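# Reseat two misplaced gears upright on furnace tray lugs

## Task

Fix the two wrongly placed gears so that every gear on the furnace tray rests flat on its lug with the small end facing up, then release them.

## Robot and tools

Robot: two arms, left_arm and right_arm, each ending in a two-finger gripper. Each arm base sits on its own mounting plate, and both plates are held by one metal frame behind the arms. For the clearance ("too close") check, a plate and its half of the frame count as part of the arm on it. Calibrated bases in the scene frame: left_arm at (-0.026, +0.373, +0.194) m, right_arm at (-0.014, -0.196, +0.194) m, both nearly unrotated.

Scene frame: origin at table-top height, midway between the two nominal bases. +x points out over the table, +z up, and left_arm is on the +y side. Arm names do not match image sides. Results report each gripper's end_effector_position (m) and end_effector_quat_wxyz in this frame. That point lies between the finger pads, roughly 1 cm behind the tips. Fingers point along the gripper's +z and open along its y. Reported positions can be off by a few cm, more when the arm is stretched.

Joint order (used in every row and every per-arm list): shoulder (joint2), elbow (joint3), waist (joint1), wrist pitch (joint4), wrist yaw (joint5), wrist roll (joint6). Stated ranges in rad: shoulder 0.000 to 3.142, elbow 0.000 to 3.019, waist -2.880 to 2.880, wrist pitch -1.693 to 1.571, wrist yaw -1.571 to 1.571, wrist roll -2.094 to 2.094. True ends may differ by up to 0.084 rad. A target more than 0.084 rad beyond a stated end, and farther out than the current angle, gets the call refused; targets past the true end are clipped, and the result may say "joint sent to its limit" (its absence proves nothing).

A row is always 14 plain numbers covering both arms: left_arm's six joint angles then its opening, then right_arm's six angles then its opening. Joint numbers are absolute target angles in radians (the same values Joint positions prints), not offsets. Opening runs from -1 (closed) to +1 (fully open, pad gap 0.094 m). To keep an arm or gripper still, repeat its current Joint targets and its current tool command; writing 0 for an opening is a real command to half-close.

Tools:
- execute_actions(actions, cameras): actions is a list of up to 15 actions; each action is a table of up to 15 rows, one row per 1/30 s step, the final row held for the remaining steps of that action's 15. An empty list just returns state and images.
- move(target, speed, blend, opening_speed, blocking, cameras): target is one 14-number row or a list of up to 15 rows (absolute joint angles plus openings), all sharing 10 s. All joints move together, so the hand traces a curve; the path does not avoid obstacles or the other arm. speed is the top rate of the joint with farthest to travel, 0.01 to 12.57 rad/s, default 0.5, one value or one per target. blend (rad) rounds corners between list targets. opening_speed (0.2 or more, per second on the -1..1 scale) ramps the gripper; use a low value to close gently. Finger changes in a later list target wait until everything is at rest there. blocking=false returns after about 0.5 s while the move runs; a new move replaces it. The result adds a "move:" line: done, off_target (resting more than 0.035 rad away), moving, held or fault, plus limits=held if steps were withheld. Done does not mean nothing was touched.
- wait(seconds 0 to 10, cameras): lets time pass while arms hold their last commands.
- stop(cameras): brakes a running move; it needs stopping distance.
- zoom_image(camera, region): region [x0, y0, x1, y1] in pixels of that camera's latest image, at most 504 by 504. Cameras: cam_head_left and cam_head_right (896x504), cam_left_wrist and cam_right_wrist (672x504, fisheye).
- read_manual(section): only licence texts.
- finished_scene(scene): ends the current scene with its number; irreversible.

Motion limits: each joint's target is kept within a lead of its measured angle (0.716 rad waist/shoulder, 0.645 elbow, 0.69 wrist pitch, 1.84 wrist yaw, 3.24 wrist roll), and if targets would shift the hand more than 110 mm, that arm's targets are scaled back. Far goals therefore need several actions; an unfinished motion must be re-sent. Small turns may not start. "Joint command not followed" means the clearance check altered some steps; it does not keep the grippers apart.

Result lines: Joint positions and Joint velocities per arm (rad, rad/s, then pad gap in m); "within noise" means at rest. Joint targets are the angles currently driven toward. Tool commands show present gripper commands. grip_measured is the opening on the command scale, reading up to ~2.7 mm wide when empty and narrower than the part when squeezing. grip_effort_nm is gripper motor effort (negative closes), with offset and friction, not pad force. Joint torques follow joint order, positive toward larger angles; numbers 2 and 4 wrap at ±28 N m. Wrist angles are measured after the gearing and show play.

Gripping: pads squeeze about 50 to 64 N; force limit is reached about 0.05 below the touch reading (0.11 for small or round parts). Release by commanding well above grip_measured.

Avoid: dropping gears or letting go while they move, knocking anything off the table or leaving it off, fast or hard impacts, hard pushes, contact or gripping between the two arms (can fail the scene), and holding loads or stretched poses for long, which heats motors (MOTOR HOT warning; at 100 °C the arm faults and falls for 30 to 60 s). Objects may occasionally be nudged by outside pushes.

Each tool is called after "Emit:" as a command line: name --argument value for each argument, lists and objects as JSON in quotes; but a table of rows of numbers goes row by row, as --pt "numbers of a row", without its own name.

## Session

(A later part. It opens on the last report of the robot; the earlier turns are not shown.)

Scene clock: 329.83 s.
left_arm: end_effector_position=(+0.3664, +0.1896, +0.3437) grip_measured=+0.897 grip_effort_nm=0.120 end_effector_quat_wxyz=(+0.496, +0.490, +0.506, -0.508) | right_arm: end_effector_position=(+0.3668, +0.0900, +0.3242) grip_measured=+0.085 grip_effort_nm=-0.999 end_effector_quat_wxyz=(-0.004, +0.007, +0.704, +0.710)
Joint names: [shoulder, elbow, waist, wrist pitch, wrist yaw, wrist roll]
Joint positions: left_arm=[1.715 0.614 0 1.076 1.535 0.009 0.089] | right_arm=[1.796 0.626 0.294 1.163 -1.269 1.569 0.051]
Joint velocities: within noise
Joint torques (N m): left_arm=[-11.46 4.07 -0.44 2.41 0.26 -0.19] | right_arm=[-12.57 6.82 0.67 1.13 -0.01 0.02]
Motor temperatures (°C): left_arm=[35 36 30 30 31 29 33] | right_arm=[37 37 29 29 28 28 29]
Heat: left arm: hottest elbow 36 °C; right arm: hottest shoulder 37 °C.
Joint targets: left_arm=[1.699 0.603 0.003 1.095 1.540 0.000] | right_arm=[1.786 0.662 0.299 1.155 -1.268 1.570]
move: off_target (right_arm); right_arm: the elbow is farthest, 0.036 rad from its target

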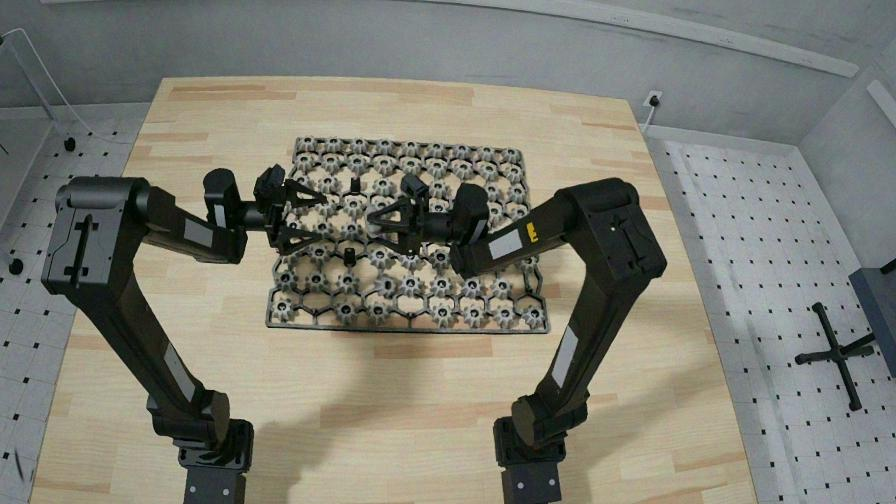

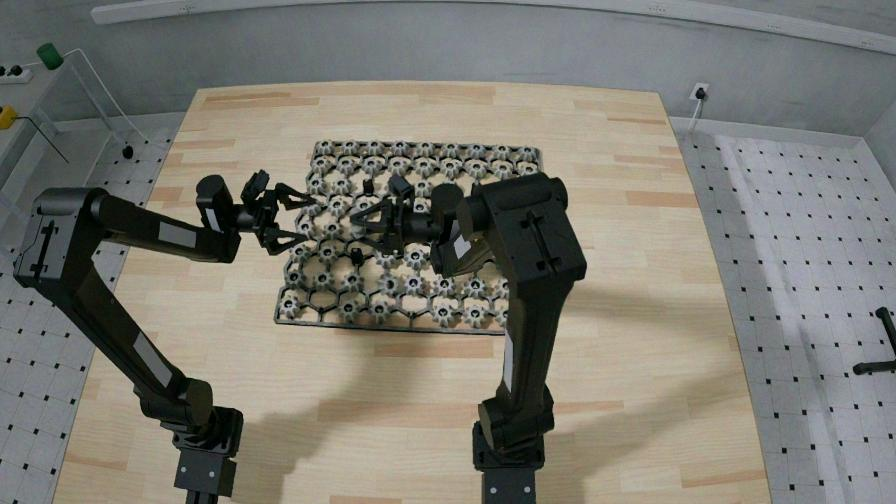

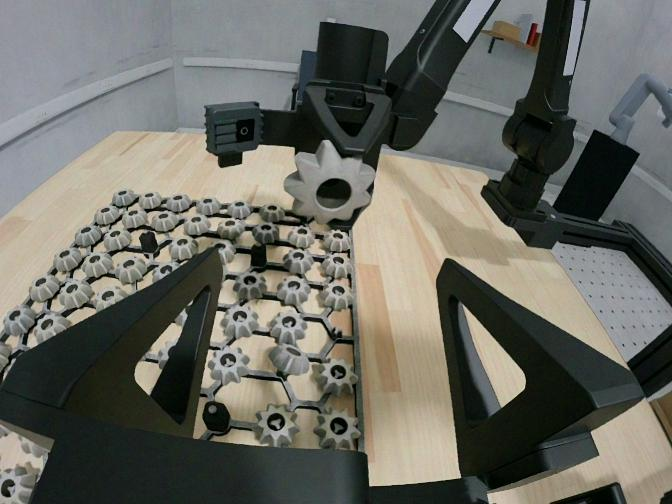

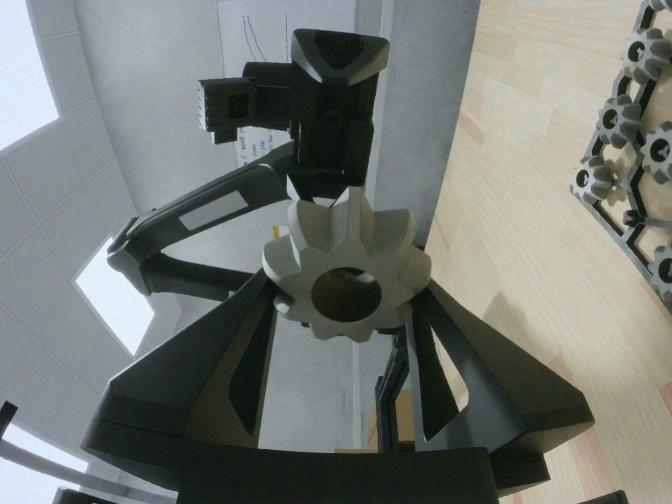

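Emit:
move --pt "1.3 0.9 0.9 0 0.5 0.0 0.9 1.72 0.662 0.299 1.1 -1.268 1.57 0.0" --pt "1.2 1.115 1.0 -0.99 0 0.0 0.9 1.95 1.30 0.6 0.0 -0.6 0.9 0.0" --pt "1.2 1.115 1.0 -0.99 0 0.0 0.9 2.04 1.35 0.898 -0.83 0 0.19 0.0" --speed 0.6 --blend 0.15

Emit:
zoom_image --camera "cam_right_wrist" --region '[160, 50, 510, 330]'

Scene clock: 354.87 s.
left_arm: end_effector_position=(+0.2268, +0.7285, +0.4116) grip_measured=+0.898 grip_effort_nm=0.100 end_effector_quat_wxyz=(+0.186, -0.446, +0.871, +0.093) | right_arm: end_effector_position=(+0.3165, +0.2226, +0.1195) grip_measured=+0.084 grip_effort_nm=-1.004 end_effector_quat_wxyz=(-0.004, -0.343, +0.939, +0.004)
Joint names: [shoulder, elbow, waist, wrist pitch, wrist yaw, wrist roll]
Joint positions: left_arm=[1.214 1.052 0.992 -0.976 0.012 0.01 0.089] | right_arm=[2.053 1.292 0.899 -0.814 0.003 0.203 0.051]
Joint velocities: within noise
Joint torques (N m): left_arm=[-9.05 14.54 0.21 0.59 -0.21 -0.19] | right_arm=[-19.19 9.95 0.09 -0.16 0.05 -0.02]
Motor temperatures (°C): left_arm=[34 38 30 29 31 29 32] | right_arm=[37 38 29 29 28 28 29]
Heat: left arm: hottest elbow 38 °C; right arm: hottest elbow 38 °C.
Joint targets: left_arm=[1.200 1.115 1.000 -0.989 0.007 0.002] | right_arm=[2.040 1.350 0.898 -0.829 0.005 0.190]
move: off_target (left_arm, right_arm); left_arm: the elbow is farthest, 0.063 rad from its target; right_arm: the elbow is farthest, 0.058 rad from its target

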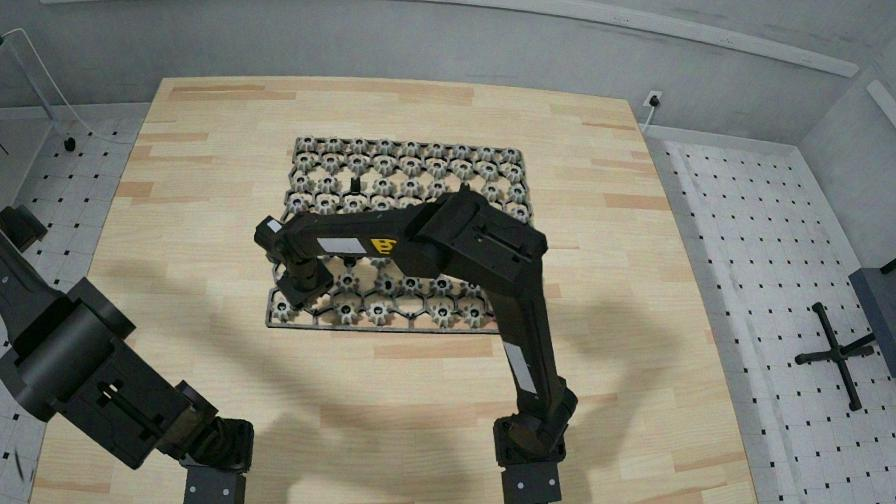

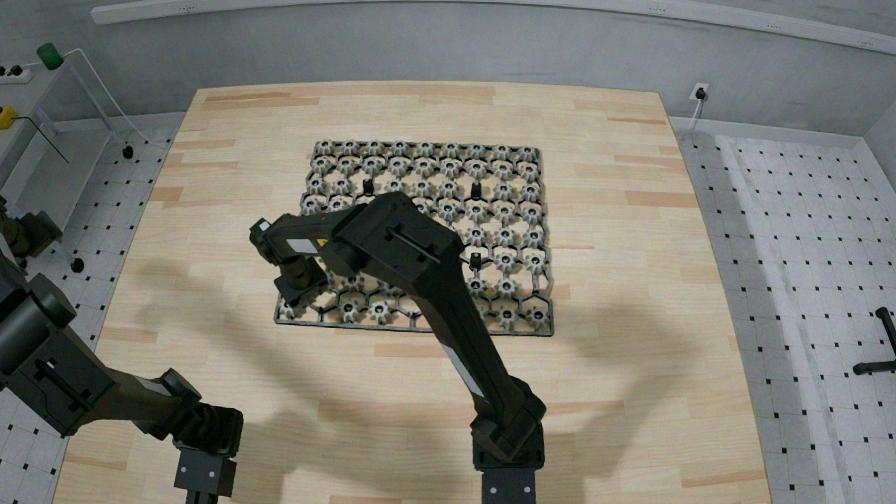

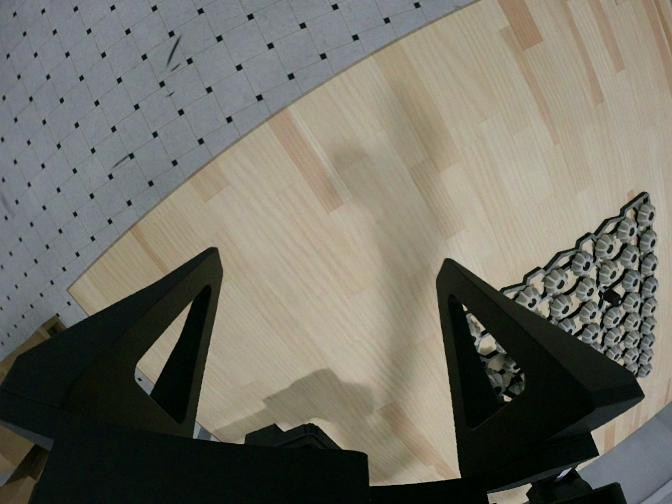

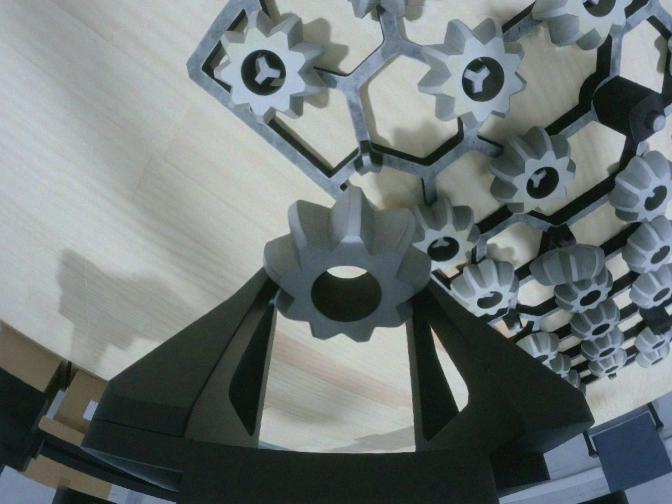

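Scaled by 1.440 from the camera's 672x504 image, which has a finer 960x720 frame.

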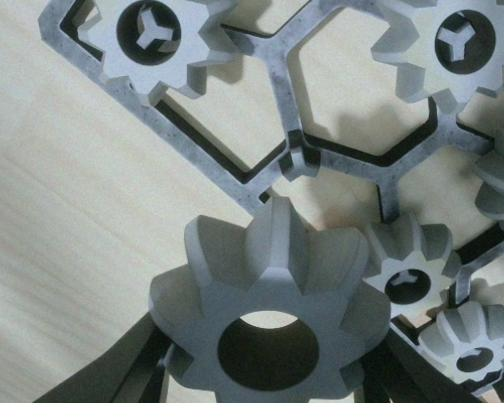

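Emit:
move --target '[1.2,1.115,1.0,-0.99,0,0.0,0.9,2.040,1.145,0.872,-0.475,0.038,0.18,0.0]' --speed 0.25 --cameras '["cam_right_wrist"]'

Emit:
zoom_image --camera "cam_right_wrist" --region '[160, 50, 510, 330]'

Scene clock: 383.70 s.
left_arm: end_effector_position=(+0.2259, +0.7291, +0.4116) grip_measured=+0.898 grip_effort_nm=0.095 end_effector_quat_wxyz=(+0.184, -0.447, +0.870, +0.096) | right_arm: end_effector_position=(+0.3271, +0.2126, +0.0847) grip_measured=+0.084 grip_effort_nm=-0.999 end_effector_quat_wxyz=(+0.073, -0.335, +0.939, +0.037)
Joint names: [shoulder, elbow, waist, wrist pitch, wrist yaw, wrist roll]
Joint positions: left_arm=[1.214 1.052 0.992 -0.976 0.006 0.009 0.089] | right_arm=[2.053 1.144 0.878 -0.5 0.026 0.192 0.051]
Joint velocities: within noise
Joint torques (N m): left_arm=[-9.17 14.54 0.15 0.58 -0.23 -0.21] | right_arm=[-18.37 5.2 0.09 1.52 0.12 -0.02]
Motor temperatures (°C): left_arm=[33 48 30 29 31 29 32] | right_arm=[38 39 29 29 28 28 30]
Heat: left arm: hottest elbow 48 °C; right arm: hottest elbow 39 °C.
Joint targets: left_arm=[1.200 1.115 1.000 -0.990 0.001 -0.002] | right_arm=[2.040 1.145 0.872 -0.475 0.030 0.180]
move: off_target (left_arm); left_arm: the elbow is farthest, 0.063 rad from its target
Images, in order (width x height): cam_right_wrist 672x504.

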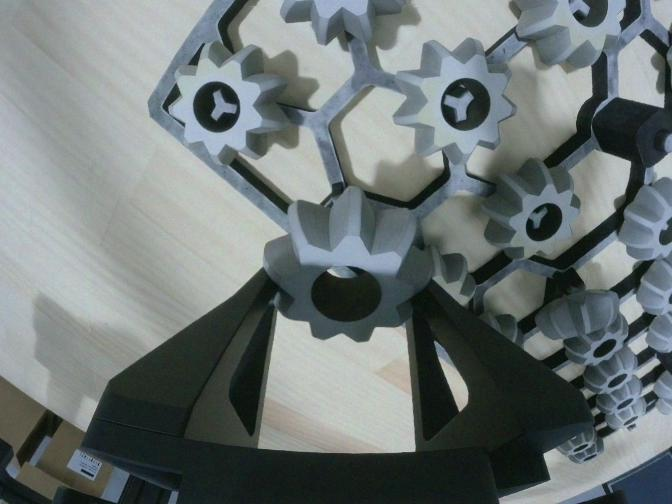

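Scaled by 1.440 from the camera's 672x504 image, which has a finer 960x720 frame.

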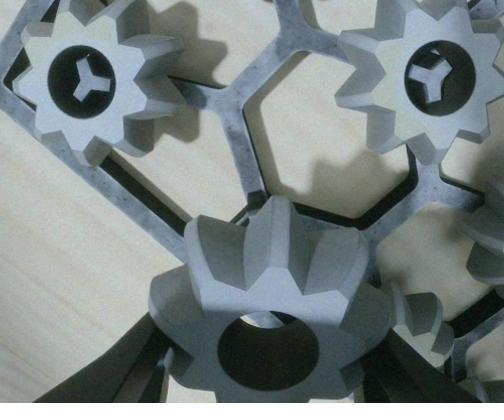

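Emit:
move --target '[1.3,0.7,1.0,-0.6,0,0.0,0.9,2.112,1.134,0.872,-0.364,0.045,0.18,0.0]' --speed 0.2 --cameras '["cam_right_wrist"]'

Emit:
zoom_image --camera "cam_right_wrist" --region '[160, 50, 510, 330]'

Emit:
zoom_image --camera "cam_right_wrist" --region '[300, 240, 400, 350]'

Scene clock: 418.07 s.
left_arm: end_effector_position=(+0.2000, +0.6935, +0.2650) grip_measured=+0.898 grip_effort_nm=0.100 end_effector_quat_wxyz=(+0.161, -0.450, +0.875, +0.084) | right_arm: end_effector_position=(+0.3311, +0.2140, +0.0516) grip_measured=+0.084 grip_effort_nm=-0.999 end_effector_quat_wxyz=(+0.090, -0.334, +0.938, +0.038)
Joint names: [shoulder, elbow, waist, wrist pitch, wrist yaw, wrist roll]
Joint positions: left_arm=[1.283 0.709 0.992 -0.617 0.004 0.009 0.089] | right_arm=[2.122 1.135 0.878 -0.391 0.041 0.192 0.051]
Joint velocities: within noise
Joint torques (N m): left_arm=[-6.42 7.45 0.15 1.91 -0.23 -0.2] | right_arm=[-18.37 4.71 -0.21 1.61 0.14 -0.01]
Motor temperatures (°C): left_arm=[33 52 29 29 31 29 32] | right_arm=[39 37 29 29 28 28 30]
Heat: left arm: hottest elbow 52 °C; right arm: hottest shoulder 39 °C.
Joint targets: left_arm=[1.300 0.700 1.000 -0.600 -0.001 0.000] | right_arm=[2.112 1.134 0.872 -0.365 0.045 0.180]
move: done
Images, in order (width x height): cam_right_wrist 672x504.

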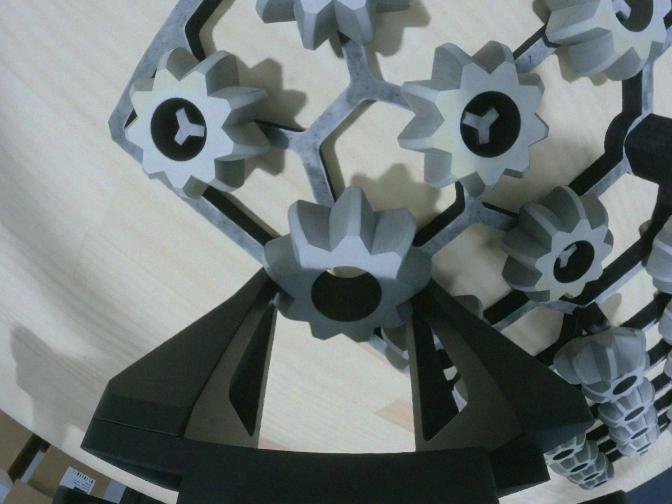

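Scaled by 1.440 from the camera's 672x504 image, which has a finer 960x720 frame.

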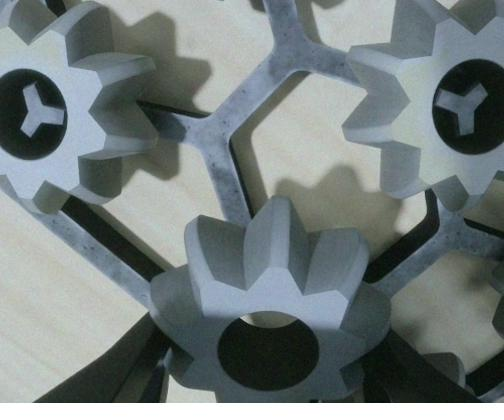

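Scaled by 4.582 from the camera's 672x504 image, which has a finer 960x720 frame.

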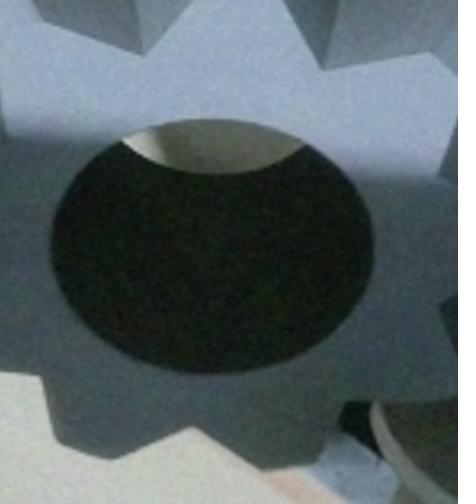

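Emit:
move --target '[1.3,0.7,1.0,-0.6,0,0.0,0.9,2.129,1.131,0.878,-0.344,0.045,0.18,0.0]' --speed 0.1 --cameras '["cam_right_wrist"]'

Emit:
zoom_image --camera "cam_right_wrist" --region '[160, 50, 510, 330]'

Emit:
zoom_image --camera "cam_head_left" --region '[265, 265, 365, 335]'

Emit:
zoom_image --camera "cam_head_right" --region '[275, 265, 375, 335]'

Scene clock: 450.73 s.
left_arm: end_effector_position=(+0.2000, +0.6935, +0.2650) grip_measured=+0.898 grip_effort_nm=0.105 end_effector_quat_wxyz=(+0.161, -0.450, +0.875, +0.084) | right_arm: end_effector_position=(+0.3321, +0.2152, +0.0472) grip_measured=+0.084 grip_effort_nm=-0.999 end_effector_quat_wxyz=(+0.094, -0.333, +0.937, +0.040)
Joint names: [shoulder, elbow, waist, wrist pitch, wrist yaw, wrist roll]
Joint positions: left_arm=[1.283 0.709 0.992 -0.617 0.004 0.009 0.089] | right_arm=[2.132 1.135 0.878 -0.372 0.041 0.192 0.051]
Joint velocities: within noise
Joint torques (N m): left_arm=[-6.42 7.45 0.15 1.92 -0.19 -0.2] | right_arm=[-17.85 4.41 0.32 1.69 0.12 -0.01]
Motor temperatures (°C): left_arm=[32 46 29 29 31 29 32] | right_arm=[39 36 29 29 28 28 30]
Heat: left arm: hottest elbow 46 °C; right arm: hottest shoulder 39 °C.
Joint targets: left_arm=[1.300 0.700 1.000 -0.600 0.000 0.000] | right_arm=[2.129 1.131 0.878 -0.345 0.045 0.180]
move: done
Images, in order (width x height): cam_right_wrist 672x504.

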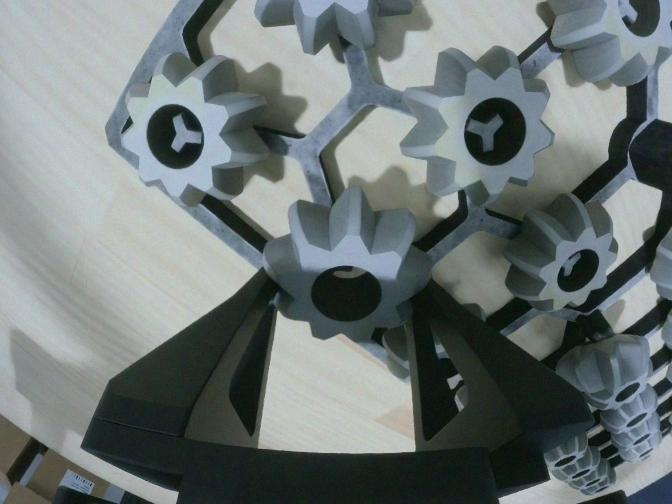

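Scaled by 1.440 from the camera's 672x504 image, which has a finer 960x720 frame.

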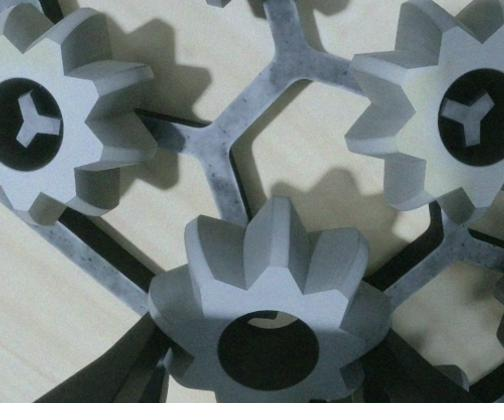

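This scene's latest camera images include none from cam_head_left. They are from: cam_right_wrist. cam_head_left's image comes with the result of a call that names it in "cameras".

This scene's latest camera images include none from cam_head_right. They are from: cam_right_wrist. cam_head_right's image comes with the result of a call that names it in "cameras".

Emit:
zoom_image --camera "cam_right_wrist" --region '[300, 240, 400, 340]'

Emit:
wait --seconds 0.1

Emit:
zoom_image --camera "cam_head_left" --region '[265, 265, 365, 335]'

Emit:
zoom_image --camera "cam_head_right" --region '[265, 265, 365, 335]'

Scaled by 5.040 from the camera's 672x504 image, which has a finer 960x720 frame.

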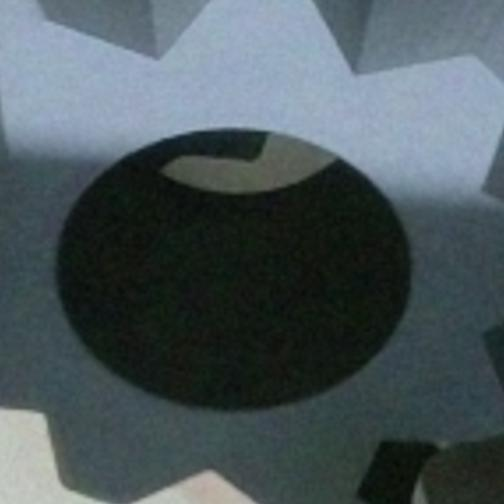

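Scene clock: 458.30 s.
left_arm: end_effector_position=(+0.2000, +0.6935, +0.2650) grip_measured=+0.898 grip_effort_nm=0.100 end_effector_quat_wxyz=(+0.161, -0.450, +0.875, +0.084) | right_arm: end_effector_position=(+0.3321, +0.2152, +0.0472) grip_measured=+0.084 grip_effort_nm=-0.999 end_effector_quat_wxyz=(+0.094, -0.333, +0.937, +0.040)
Joint names: [shoulder, elbow, waist, wrist pitch, wrist yaw, wrist roll]
Joint positions: left_arm=[1.283 0.709 0.992 -0.617 0.004 0.009 0.089] | right_arm=[2.132 1.135 0.878 -0.372 0.041 0.192 0.051]
Joint velocities: within noise
Joint torques (N m): left_arm=[-6.48 7.47 0.09 1.91 -0.19 -0.2] | right_arm=[-17.85 4.44 0.32 1.68 0.11 -0.01]
Motor temperatures (°C): left_arm=[32 45 29 29 31 29 32] | right_arm=[39 36 29 29 28 28 30]
Heat: left arm: hottest elbow 45 °C; right arm: hottest shoulder 39 °C.
Joint targets: left_arm=[1.300 0.700 1.000 -0.600 0.000 0.000] | right_arm=[2.129 1.131 0.878 -0.345 0.045 0.180]
Tool commands: left_gripper/opening=+0.9 right_gripper/opening=+0.0
wait: 0.10 s; at rest from the start

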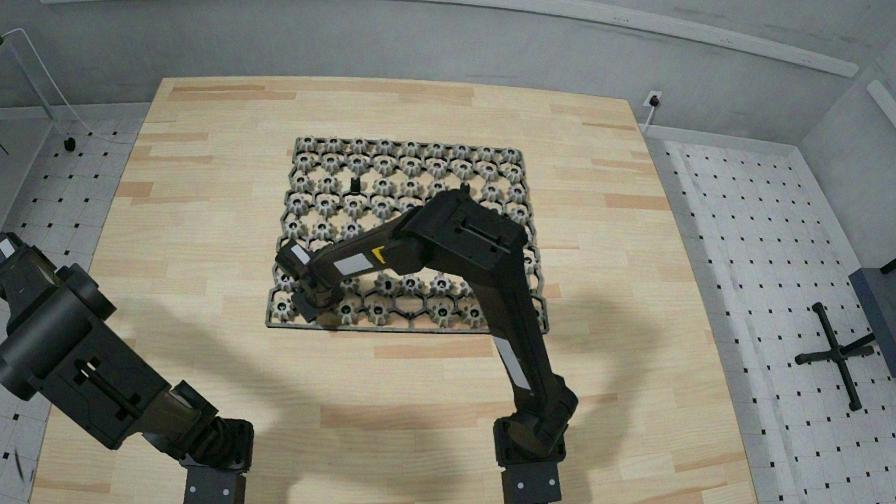

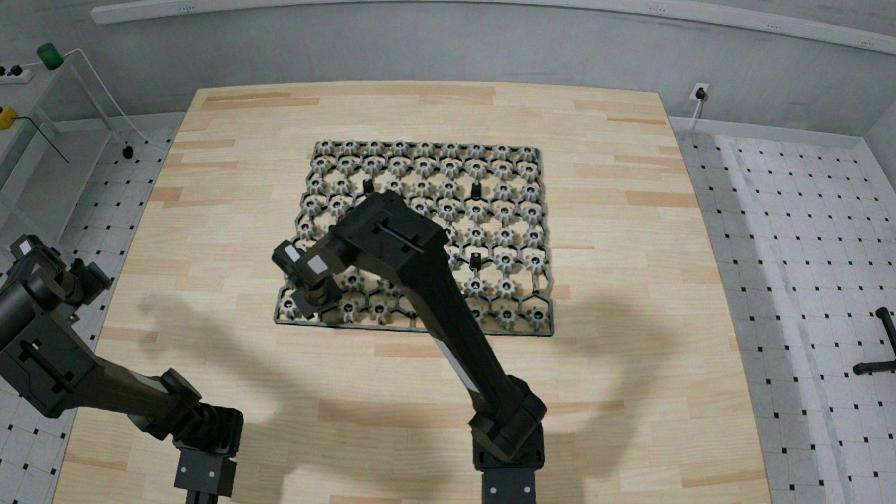

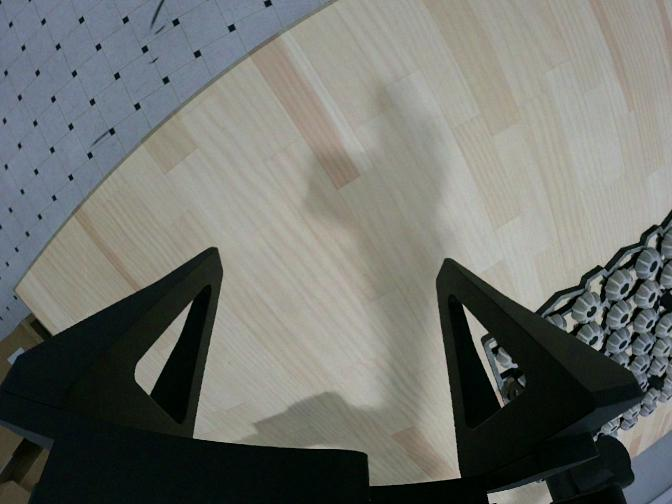

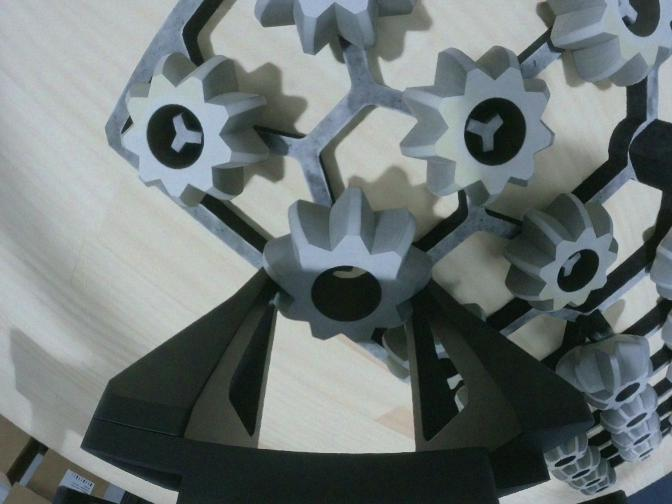

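Scaled by 5.040 from the camera's 896x504 image, which has a finer 1280x720 frame.

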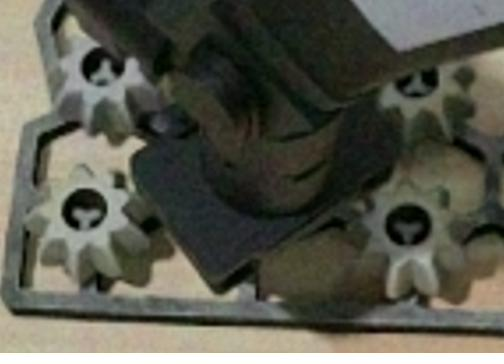

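Scaled by 5.040 from the camera's 896x504 image, which has a finer 1280x720 frame.

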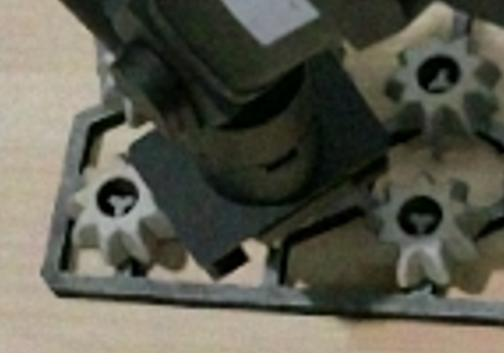

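Emit:
move --target '[1.3,0.7,1.0,-0.6,0,0.0,0.9,2.151,1.130,0.889,-0.322,0.045,0.18,0.0]' --speed 0.1 --cameras '["cam_right_wrist"]'

Emit:
zoom_image --camera "cam_right_wrist" --region '[260, 180, 440, 345]'

Scene clock: 470.00 s.
left_arm: end_effector_position=(+0.2000, +0.6935, +0.2650) grip_measured=+0.898 grip_effort_nm=0.105 end_effector_quat_wxyz=(+0.161, -0.450, +0.875, +0.084) | right_arm: end_effector_position=(+0.3337, +0.2177, +0.0466) grip_measured=+0.084 grip_effort_nm=-0.999 end_effector_quat_wxyz=(+0.100, -0.338, +0.935, +0.042)
Joint names: [shoulder, elbow, waist, wrist pitch, wrist yaw, wrist roll]
Joint positions: left_arm=[1.283 0.709 0.992 -0.617 0.004 0.009 0.089] | right_arm=[2.135 1.135 0.879 -0.357 0.044 0.183 0.051]
Joint velocities: within noise
Joint torques (N m): left_arm=[-6.42 7.47 0.15 1.91 -0.19 -0.19] | right_arm=[-16.03 4.36 1.03 1.95 0.09 0]
Motor temperatures (°C): left_arm=[32 44 29 29 31 29 32] | right_arm=[39 36 29 29 28 28 31]
Heat: left arm: hottest elbow 44 °C; right arm: hottest shoulder 39 °C.
Joint targets: left_arm=[1.300 0.700 1.000 -0.600 0.000 0.000] | right_arm=[2.151 1.130 0.889 -0.322 0.047 0.171]
move: done
Images, in order (width x height): cam_right_wrist 672x504.

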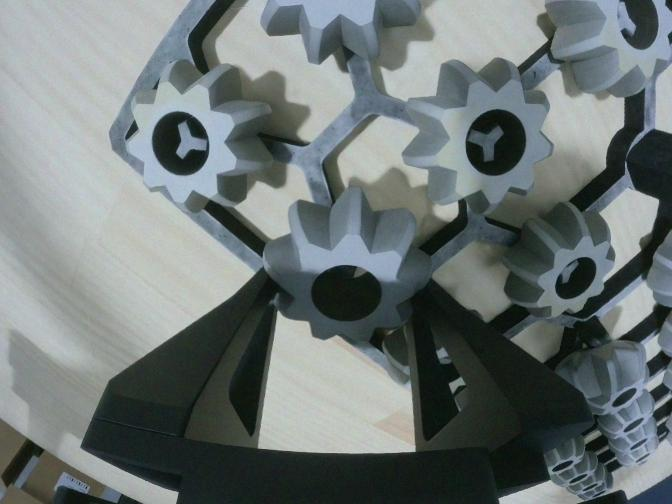

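Scaled by 2.800 from the camera's 672x504 image, which has a finer 960x720 frame.

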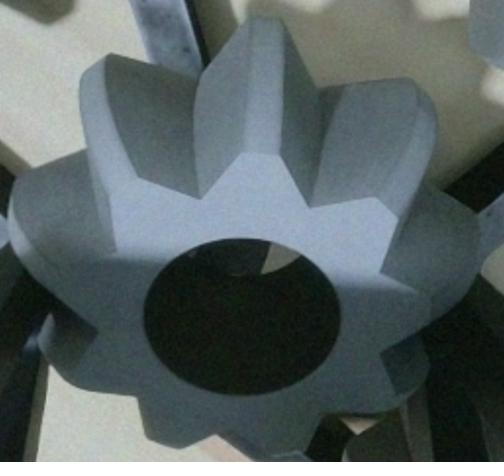

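Emit:
move --target '[1.3,0.7,1.0,-0.6,0,0.0,0.9,2.148,1.112,0.897,-0.305,0.045,0.18,0.0]' --speed 0.05 --cameras '["cam_right_wrist"]'

Emit:
zoom_image --camera "cam_right_wrist" --region '[260, 180, 440, 345]'

Scene clock: 501.23 s.
left_arm: end_effector_position=(+0.2000, +0.6935, +0.2650) grip_measured=+0.898 grip_effort_nm=0.100 end_effector_quat_wxyz=(+0.161, -0.450, +0.875, +0.084) | right_arm: end_effector_position=(+0.3326, +0.2170, +0.0455) grip_measured=+0.084 grip_effort_nm=-0.999 end_effector_quat_wxyz=(+0.106, -0.338, +0.934, +0.041)
Joint names: [shoulder, elbow, waist, wrist pitch, wrist yaw, wrist roll]
Joint positions: left_arm=[1.283 0.709 0.992 -0.617 0.004 0.009 0.089] | right_arm=[2.133 1.123 0.882 -0.335 0.052 0.183 0.051]
Joint velocities: within noise
Joint torques (N m): left_arm=[-6.42 7.42 0.26 1.94 -0.19 -0.19] | right_arm=[-16.09 3.96 1.44 1.78 -0.02 0.07]
Motor temperatures (°C): left_arm=[32 43 29 29 31 29 32] | right_arm=[40 35 29 29 28 28 31]
Heat: left arm: hottest elbow 43 °C; right arm: hottest shoulder 40 °C.
Joint targets: left_arm=[1.300 0.700 1.000 -0.600 0.000 0.000] | right_arm=[2.148 1.112 0.897 -0.305 0.051 0.180]
move: done
Images, in order (width x height): cam_right_wrist 672x504.

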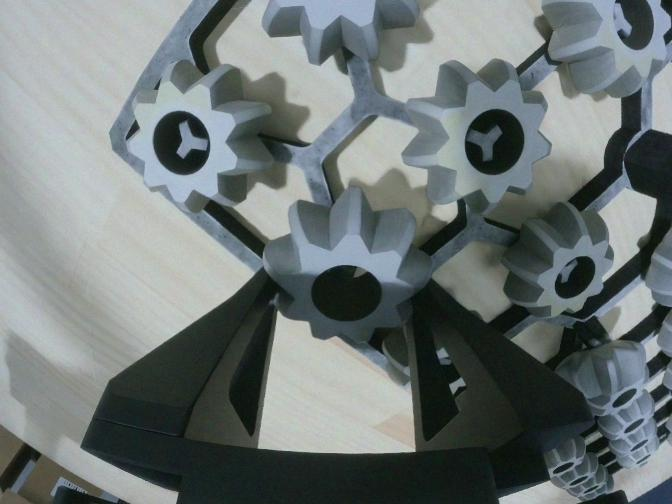

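Scaled by 2.800 from the camera's 672x504 image, which has a finer 960x720 frame.

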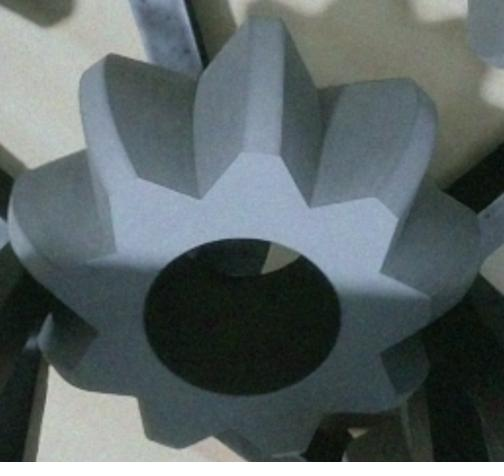

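Emit:
move --target '[1.3,0.7,1.0,-0.6,0,0.0,0.9,2.143,1.100,0.898,-0.298,0.045,0.18,0.0]' --speed 0.05 --cameras '["cam_right_wrist"]'

Emit:
zoom_image --camera "cam_right_wrist" --region '[260, 180, 440, 345]'

Emit:
zoom_image --camera "cam_right_wrist" --region '[300, 240, 400, 340]'

Scene clock: 515.93 s.
left_arm: end_effector_position=(+0.2000, +0.6935, +0.2650) grip_measured=+0.898 grip_effort_nm=0.100 end_effector_quat_wxyz=(+0.161, -0.450, +0.875, +0.084) | right_arm: end_effector_position=(+0.3324, +0.2166, +0.0454) grip_measured=+0.084 grip_effort_nm=-0.994 end_effector_quat_wxyz=(+0.110, -0.338, +0.934, +0.044)
Joint names: [shoulder, elbow, waist, wrist pitch, wrist yaw, wrist roll]
Joint positions: left_arm=[1.283 0.709 0.992 -0.617 0.004 0.009 0.089] | right_arm=[2.131 1.115 0.882 -0.32 0.052 0.183 0.051]
Joint velocities: within noise
Joint torques (N m): left_arm=[-6.42 7.46 0.15 1.92 -0.19 -0.19] | right_arm=[-16.32 3.7 1.49 1.54 -0.25 0.08]
Motor temperatures (°C): left_arm=[32 42 29 29 31 29 31] | right_arm=[40 35 29 29 28 28 31]
Heat: left arm: hottest elbow 42 °C; right arm: hottest shoulder 40 °C.
Joint targets: left_arm=[1.300 0.700 1.000 -0.600 0.000 0.000] | right_arm=[2.143 1.100 0.898 -0.298 0.045 0.180]
move: done
Images, in order (width x height): cam_right_wrist 672x504.

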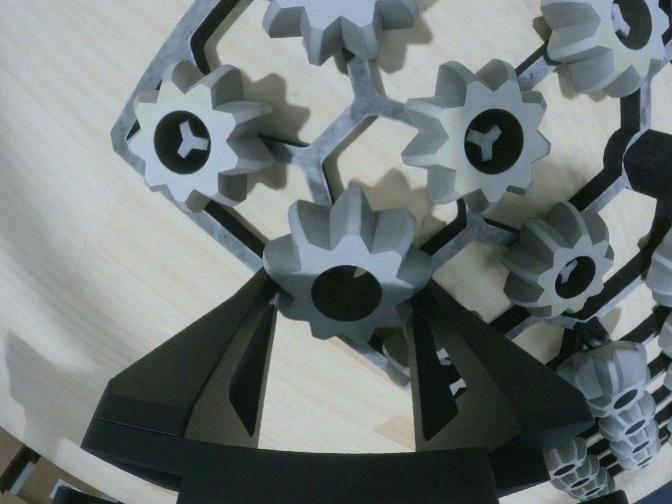

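Scaled by 2.800 from the camera's 672x504 image, which has a finer 960x720 frame.

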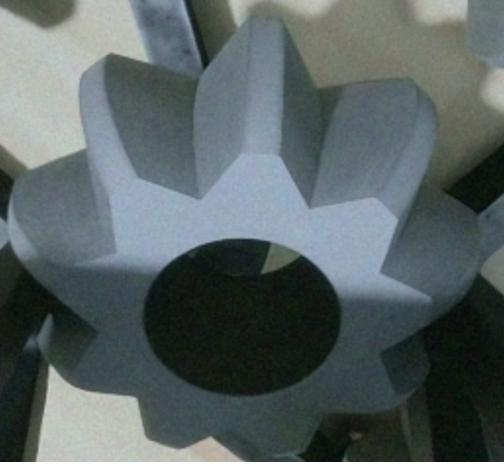

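Scaled by 5.040 from the camera's 672x504 image, which has a finer 960x720 frame.

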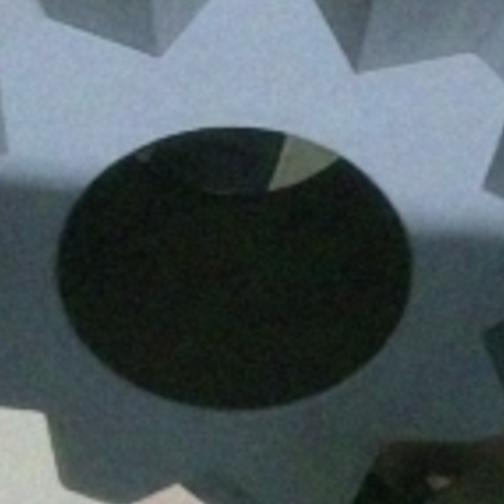

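Emit:
move --target '[1.3,0.7,1.0,-0.6,0,0.0,0.9,2.172,1.112,0.894,-0.29,0.045,0.18,0.0]' --speed 0.05 --cameras '["cam_right_wrist"]'

Emit:
zoom_image --camera "cam_right_wrist" --region '[260, 180, 440, 345]'

Scene clock: 544.73 s.
left_arm: end_effector_position=(+0.2000, +0.6935, +0.2650) grip_measured=+0.898 grip_effort_nm=0.095 end_effector_quat_wxyz=(+0.161, -0.450, +0.875, +0.084) | right_arm: end_effector_position=(+0.3326, +0.2169, +0.0454) grip_measured=+0.084 grip_effort_nm=-0.994 end_effector_quat_wxyz=(+0.111, -0.338, +0.934, +0.044)
Joint names: [shoulder, elbow, waist, wrist pitch, wrist yaw, wrist roll]
Joint positions: left_arm=[1.283 0.709 0.992 -0.617 0.004 0.009 0.089] | right_arm=[2.131 1.115 0.882 -0.319 0.052 0.183 0.051]
Joint velocities: within noise
Joint torques (N m): left_arm=[-6.42 7.43 0.15 1.92 -0.19 -0.2] | right_arm=[-13.57 4.51 1.2 1.78 -0.25 0.08]
Motor temperatures (°C): left_arm=[32 42 29 29 30 29 31] | right_arm=[39 35 29 29 28 28 31]
Heat: left arm: hottest elbow 42 °C; right arm: hottest shoulder 39 °C.
Joint targets: left_arm=[1.300 0.700 1.000 -0.600 0.000 0.000] | right_arm=[2.172 1.112 0.894 -0.290 0.045 0.180]
move: off_target (right_arm); right_arm: the shoulder is farthest, 0.041 rad from its target
Images, in order (width x height): cam_right_wrist 672x504.

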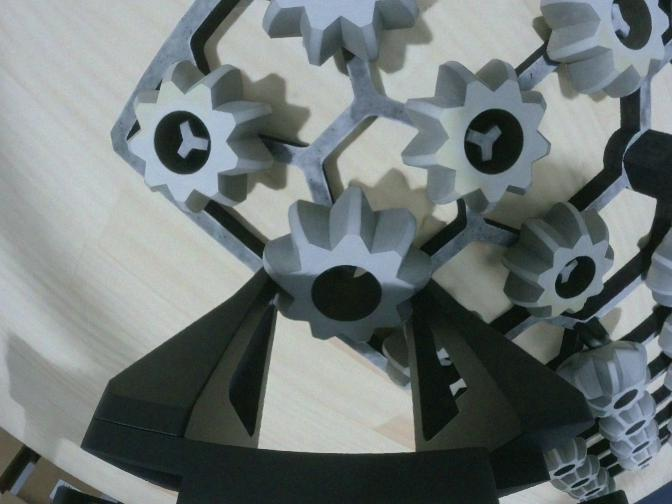

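Scaled by 2.800 from the camera's 672x504 image, which has a finer 960x720 frame.

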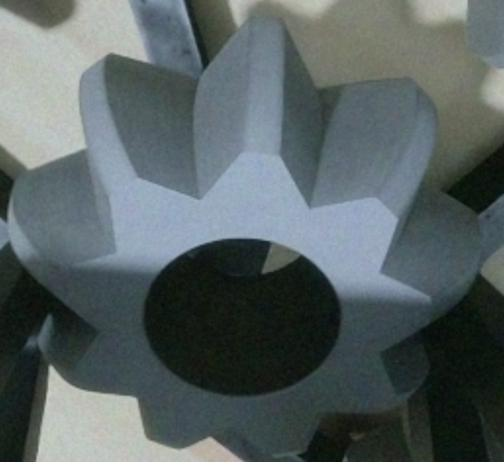

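Emit:
zoom_image --camera "cam_right_wrist" --region '[120, 90, 240, 190]'

Emit:
zoom_image --camera "cam_right_wrist" --region '[290, 240, 400, 330]'

Scaled by 4.200 from the camera's 672x504 image, which has a finer 960x720 frame.

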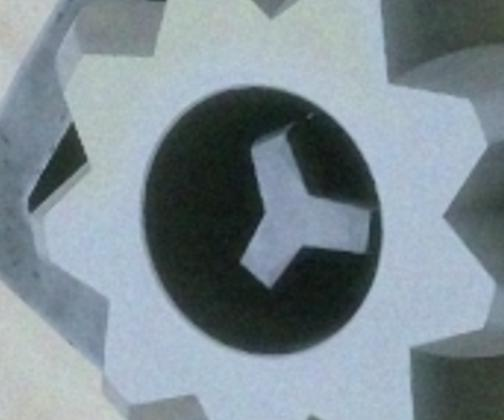

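Scaled by 4.582 from the camera's 672x504 image, which has a finer 960x720 frame.

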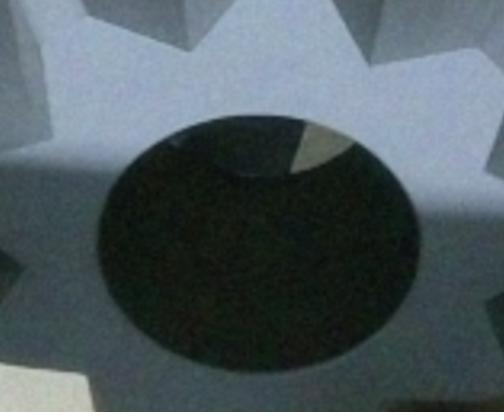

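Emit:
move --pt "1.3 0.7 1.0 -0.6 0 0.0 0.9 2.09 1.175 0.905 -0.40 0.045 0.18 0.0" --pt "1.3 0.7 1.0 -0.6 0 0.0 0.9 2.112 1.128 0.89 -0.356 0.045 0.18 0.0" --speed 0.1 --cameras '["cam_right_wrist"]'

Emit:
zoom_image --camera "cam_right_wrist" --region '[260, 180, 440, 345]'

Scene clock: 588.07 s.
left_arm: end_effector_position=(+0.2000, +0.6935, +0.2650) grip_measured=+0.898 grip_effort_nm=0.100 end_effector_quat_wxyz=(+0.161, -0.450, +0.875, +0.084) | right_arm: end_effector_position=(+0.3202, +0.2157, +0.0457) grip_measured=+0.084 grip_effort_nm=-0.999 end_effector_quat_wxyz=(+0.087, -0.344, +0.934, +0.035)
Joint names: [shoulder, elbow, waist, wrist pitch, wrist yaw, wrist roll]
Joint positions: left_arm=[1.283 0.709 0.992 -0.617 0.004 0.009 0.089] | right_arm=[2.13 1.125 0.896 -0.381 0.044 0.189 0.051]
Joint velocities: within noise
Joint torques (N m): left_arm=[-6.36 7.43 0.15 1.94 -0.19 -0.19] | right_arm=[-18.9 4.9 -0.21 1.61 -0.13 0.07]
Motor temperatures (°C): left_arm=[32 42 29 29 30 29 31] | right_arm=[39 35 29 29 28 28 31]
Heat: left arm: hottest elbow 42 °C; right arm: hottest shoulder 39 °C.
Joint targets: left_arm=[1.300 0.700 1.000 -0.600 0.000 0.000] | right_arm=[2.112 1.128 0.890 -0.356 0.041 0.186]
move: done
Images, in order (width x height): cam_right_wrist 672x504.

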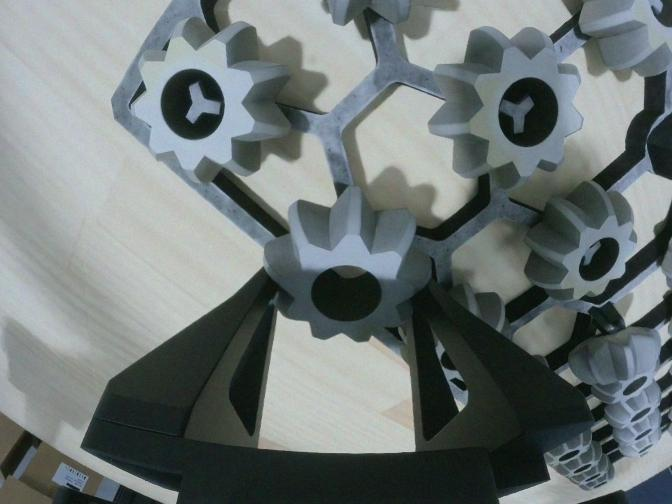

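Scaled by 2.800 from the camera's 672x504 image, which has a finer 960x720 frame.

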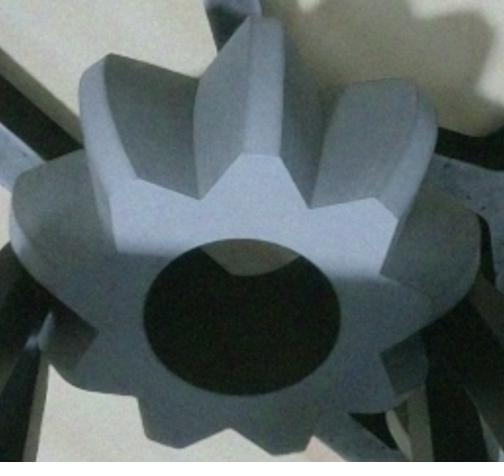

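Emit:
move --target '[1.3,0.7,1.0,-0.6,0,0.0,0.9,2.104,1.150,0.872,-0.352,0.045,0.18,0.0]' --speed 0.1 --cameras '["cam_right_wrist"]'

Emit:
zoom_image --camera "cam_right_wrist" --region '[290, 240, 400, 330]'

Scene clock: 596.63 s.
left_arm: end_effector_position=(+0.2000, +0.6935, +0.2650) grip_measured=+0.898 grip_effort_nm=0.090 end_effector_quat_wxyz=(+0.161, -0.450, +0.875, +0.084) | right_arm: end_effector_position=(+0.3276, +0.2109, +0.0457) grip_measured=+0.084 grip_effort_nm=-0.994 end_effector_quat_wxyz=(+0.088, -0.338, +0.936, +0.037)
Joint names: [shoulder, elbow, waist, wrist pitch, wrist yaw, wrist roll]
Joint positions: left_arm=[1.283 0.709 0.992 -0.617 0.004 0.009 0.089] | right_arm=[2.13 1.125 0.879 -0.377 0.04 0.183 0.051]
Joint velocities: within noise
Joint torques (N m): left_arm=[-6.42 7.46 0.09 1.92 -0.19 -0.2] | right_arm=[-19.72 6.46 -0.09 1.57 0.04 0.02]
Motor temperatures (°C): left_arm=[32 42 29 29 30 29 31] | right_arm=[40 35 29 29 28 28 31]
Heat: left arm: hottest elbow 42 °C; right arm: hottest shoulder 40 °C.
Joint targets: left_arm=[1.300 0.700 1.000 -0.600 0.000 0.000] | right_arm=[2.104 1.150 0.872 -0.351 0.041 0.174]
move: done
Images, in order (width x height): cam_right_wrist 672x504.

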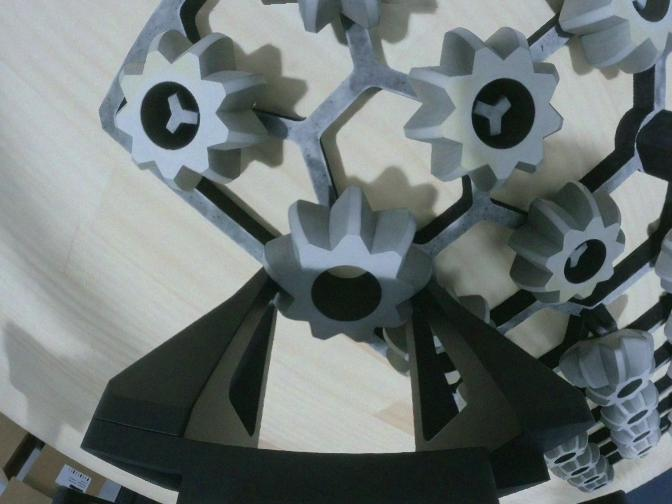

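Scaled by 4.582 from the camera's 672x504 image, which has a finer 960x720 frame.

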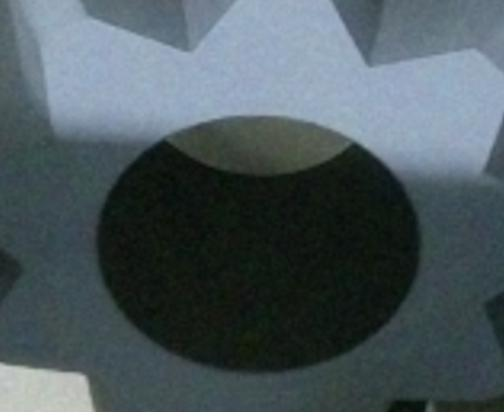

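Emit:
move --target '[1.3,0.7,1.0,-0.6,0,0.0,0.9,1.95,1.19,0.88,-0.62,0.045,0.18,0.0]' --speed 0.2 --cameras '["cam_right_wrist"]'

Emit:
zoom_image --camera "cam_right_wrist" --region '[260, 50, 460, 220]'

Scene clock: 610.80 s.
left_arm: end_effector_position=(+0.2000, +0.6935, +0.2650) grip_measured=+0.898 grip_effort_nm=0.095 end_effector_quat_wxyz=(+0.161, -0.450, +0.875, +0.084) | right_arm: end_effector_position=(+0.3201, +0.1998, +0.1146) grip_measured=+0.084 grip_effort_nm=-0.994 end_effector_quat_wxyz=(+0.058, -0.339, +0.939, +0.019)
Joint names: [shoulder, elbow, waist, wrist pitch, wrist yaw, wrist roll]
Joint positions: left_arm=[1.283 0.709 0.992 -0.617 0.004 0.009 0.089] | right_arm=[1.982 1.137 0.879 -0.607 0.041 0.186 0.051]
Joint velocities: within noise
Joint torques (N m): left_arm=[-6.3 7.45 0.15 1.91 -0.19 -0.2] | right_arm=[-19.19 9.29 0.5 0.1 0.14 0.08]
Motor temperatures (°C): left_arm=[32 42 29 29 30 29 31] | right_arm=[41 36 29 28 28 28 31]
Heat: left arm: hottest elbow 42 °C; right arm: hottest shoulder 41 °C.
Joint targets: left_arm=[1.300 0.700 1.000 -0.600 0.000 0.000] | right_arm=[1.950 1.190 0.880 -0.620 0.045 0.183]
move: off_target (right_arm); right_arm: the elbow is farthest, 0.053 rad from its target
Images, in order (width x height): cam_right_wrist 672x504.

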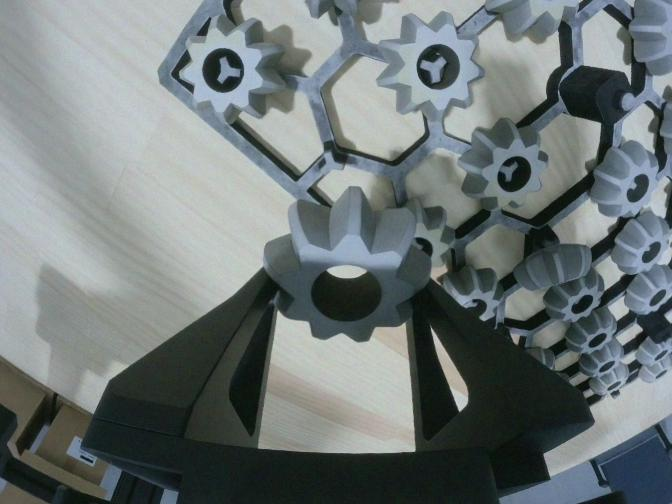

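Scaled by 2.520 from the camera's 672x504 image, which has a finer 960x720 frame.

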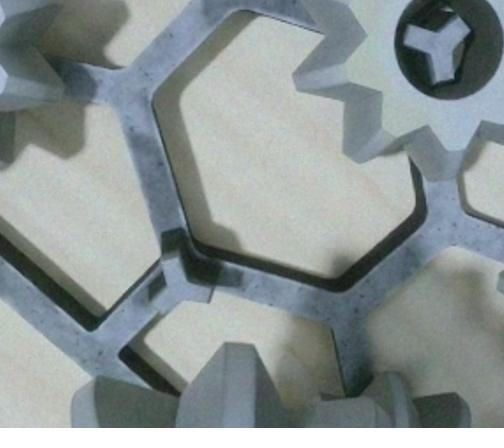

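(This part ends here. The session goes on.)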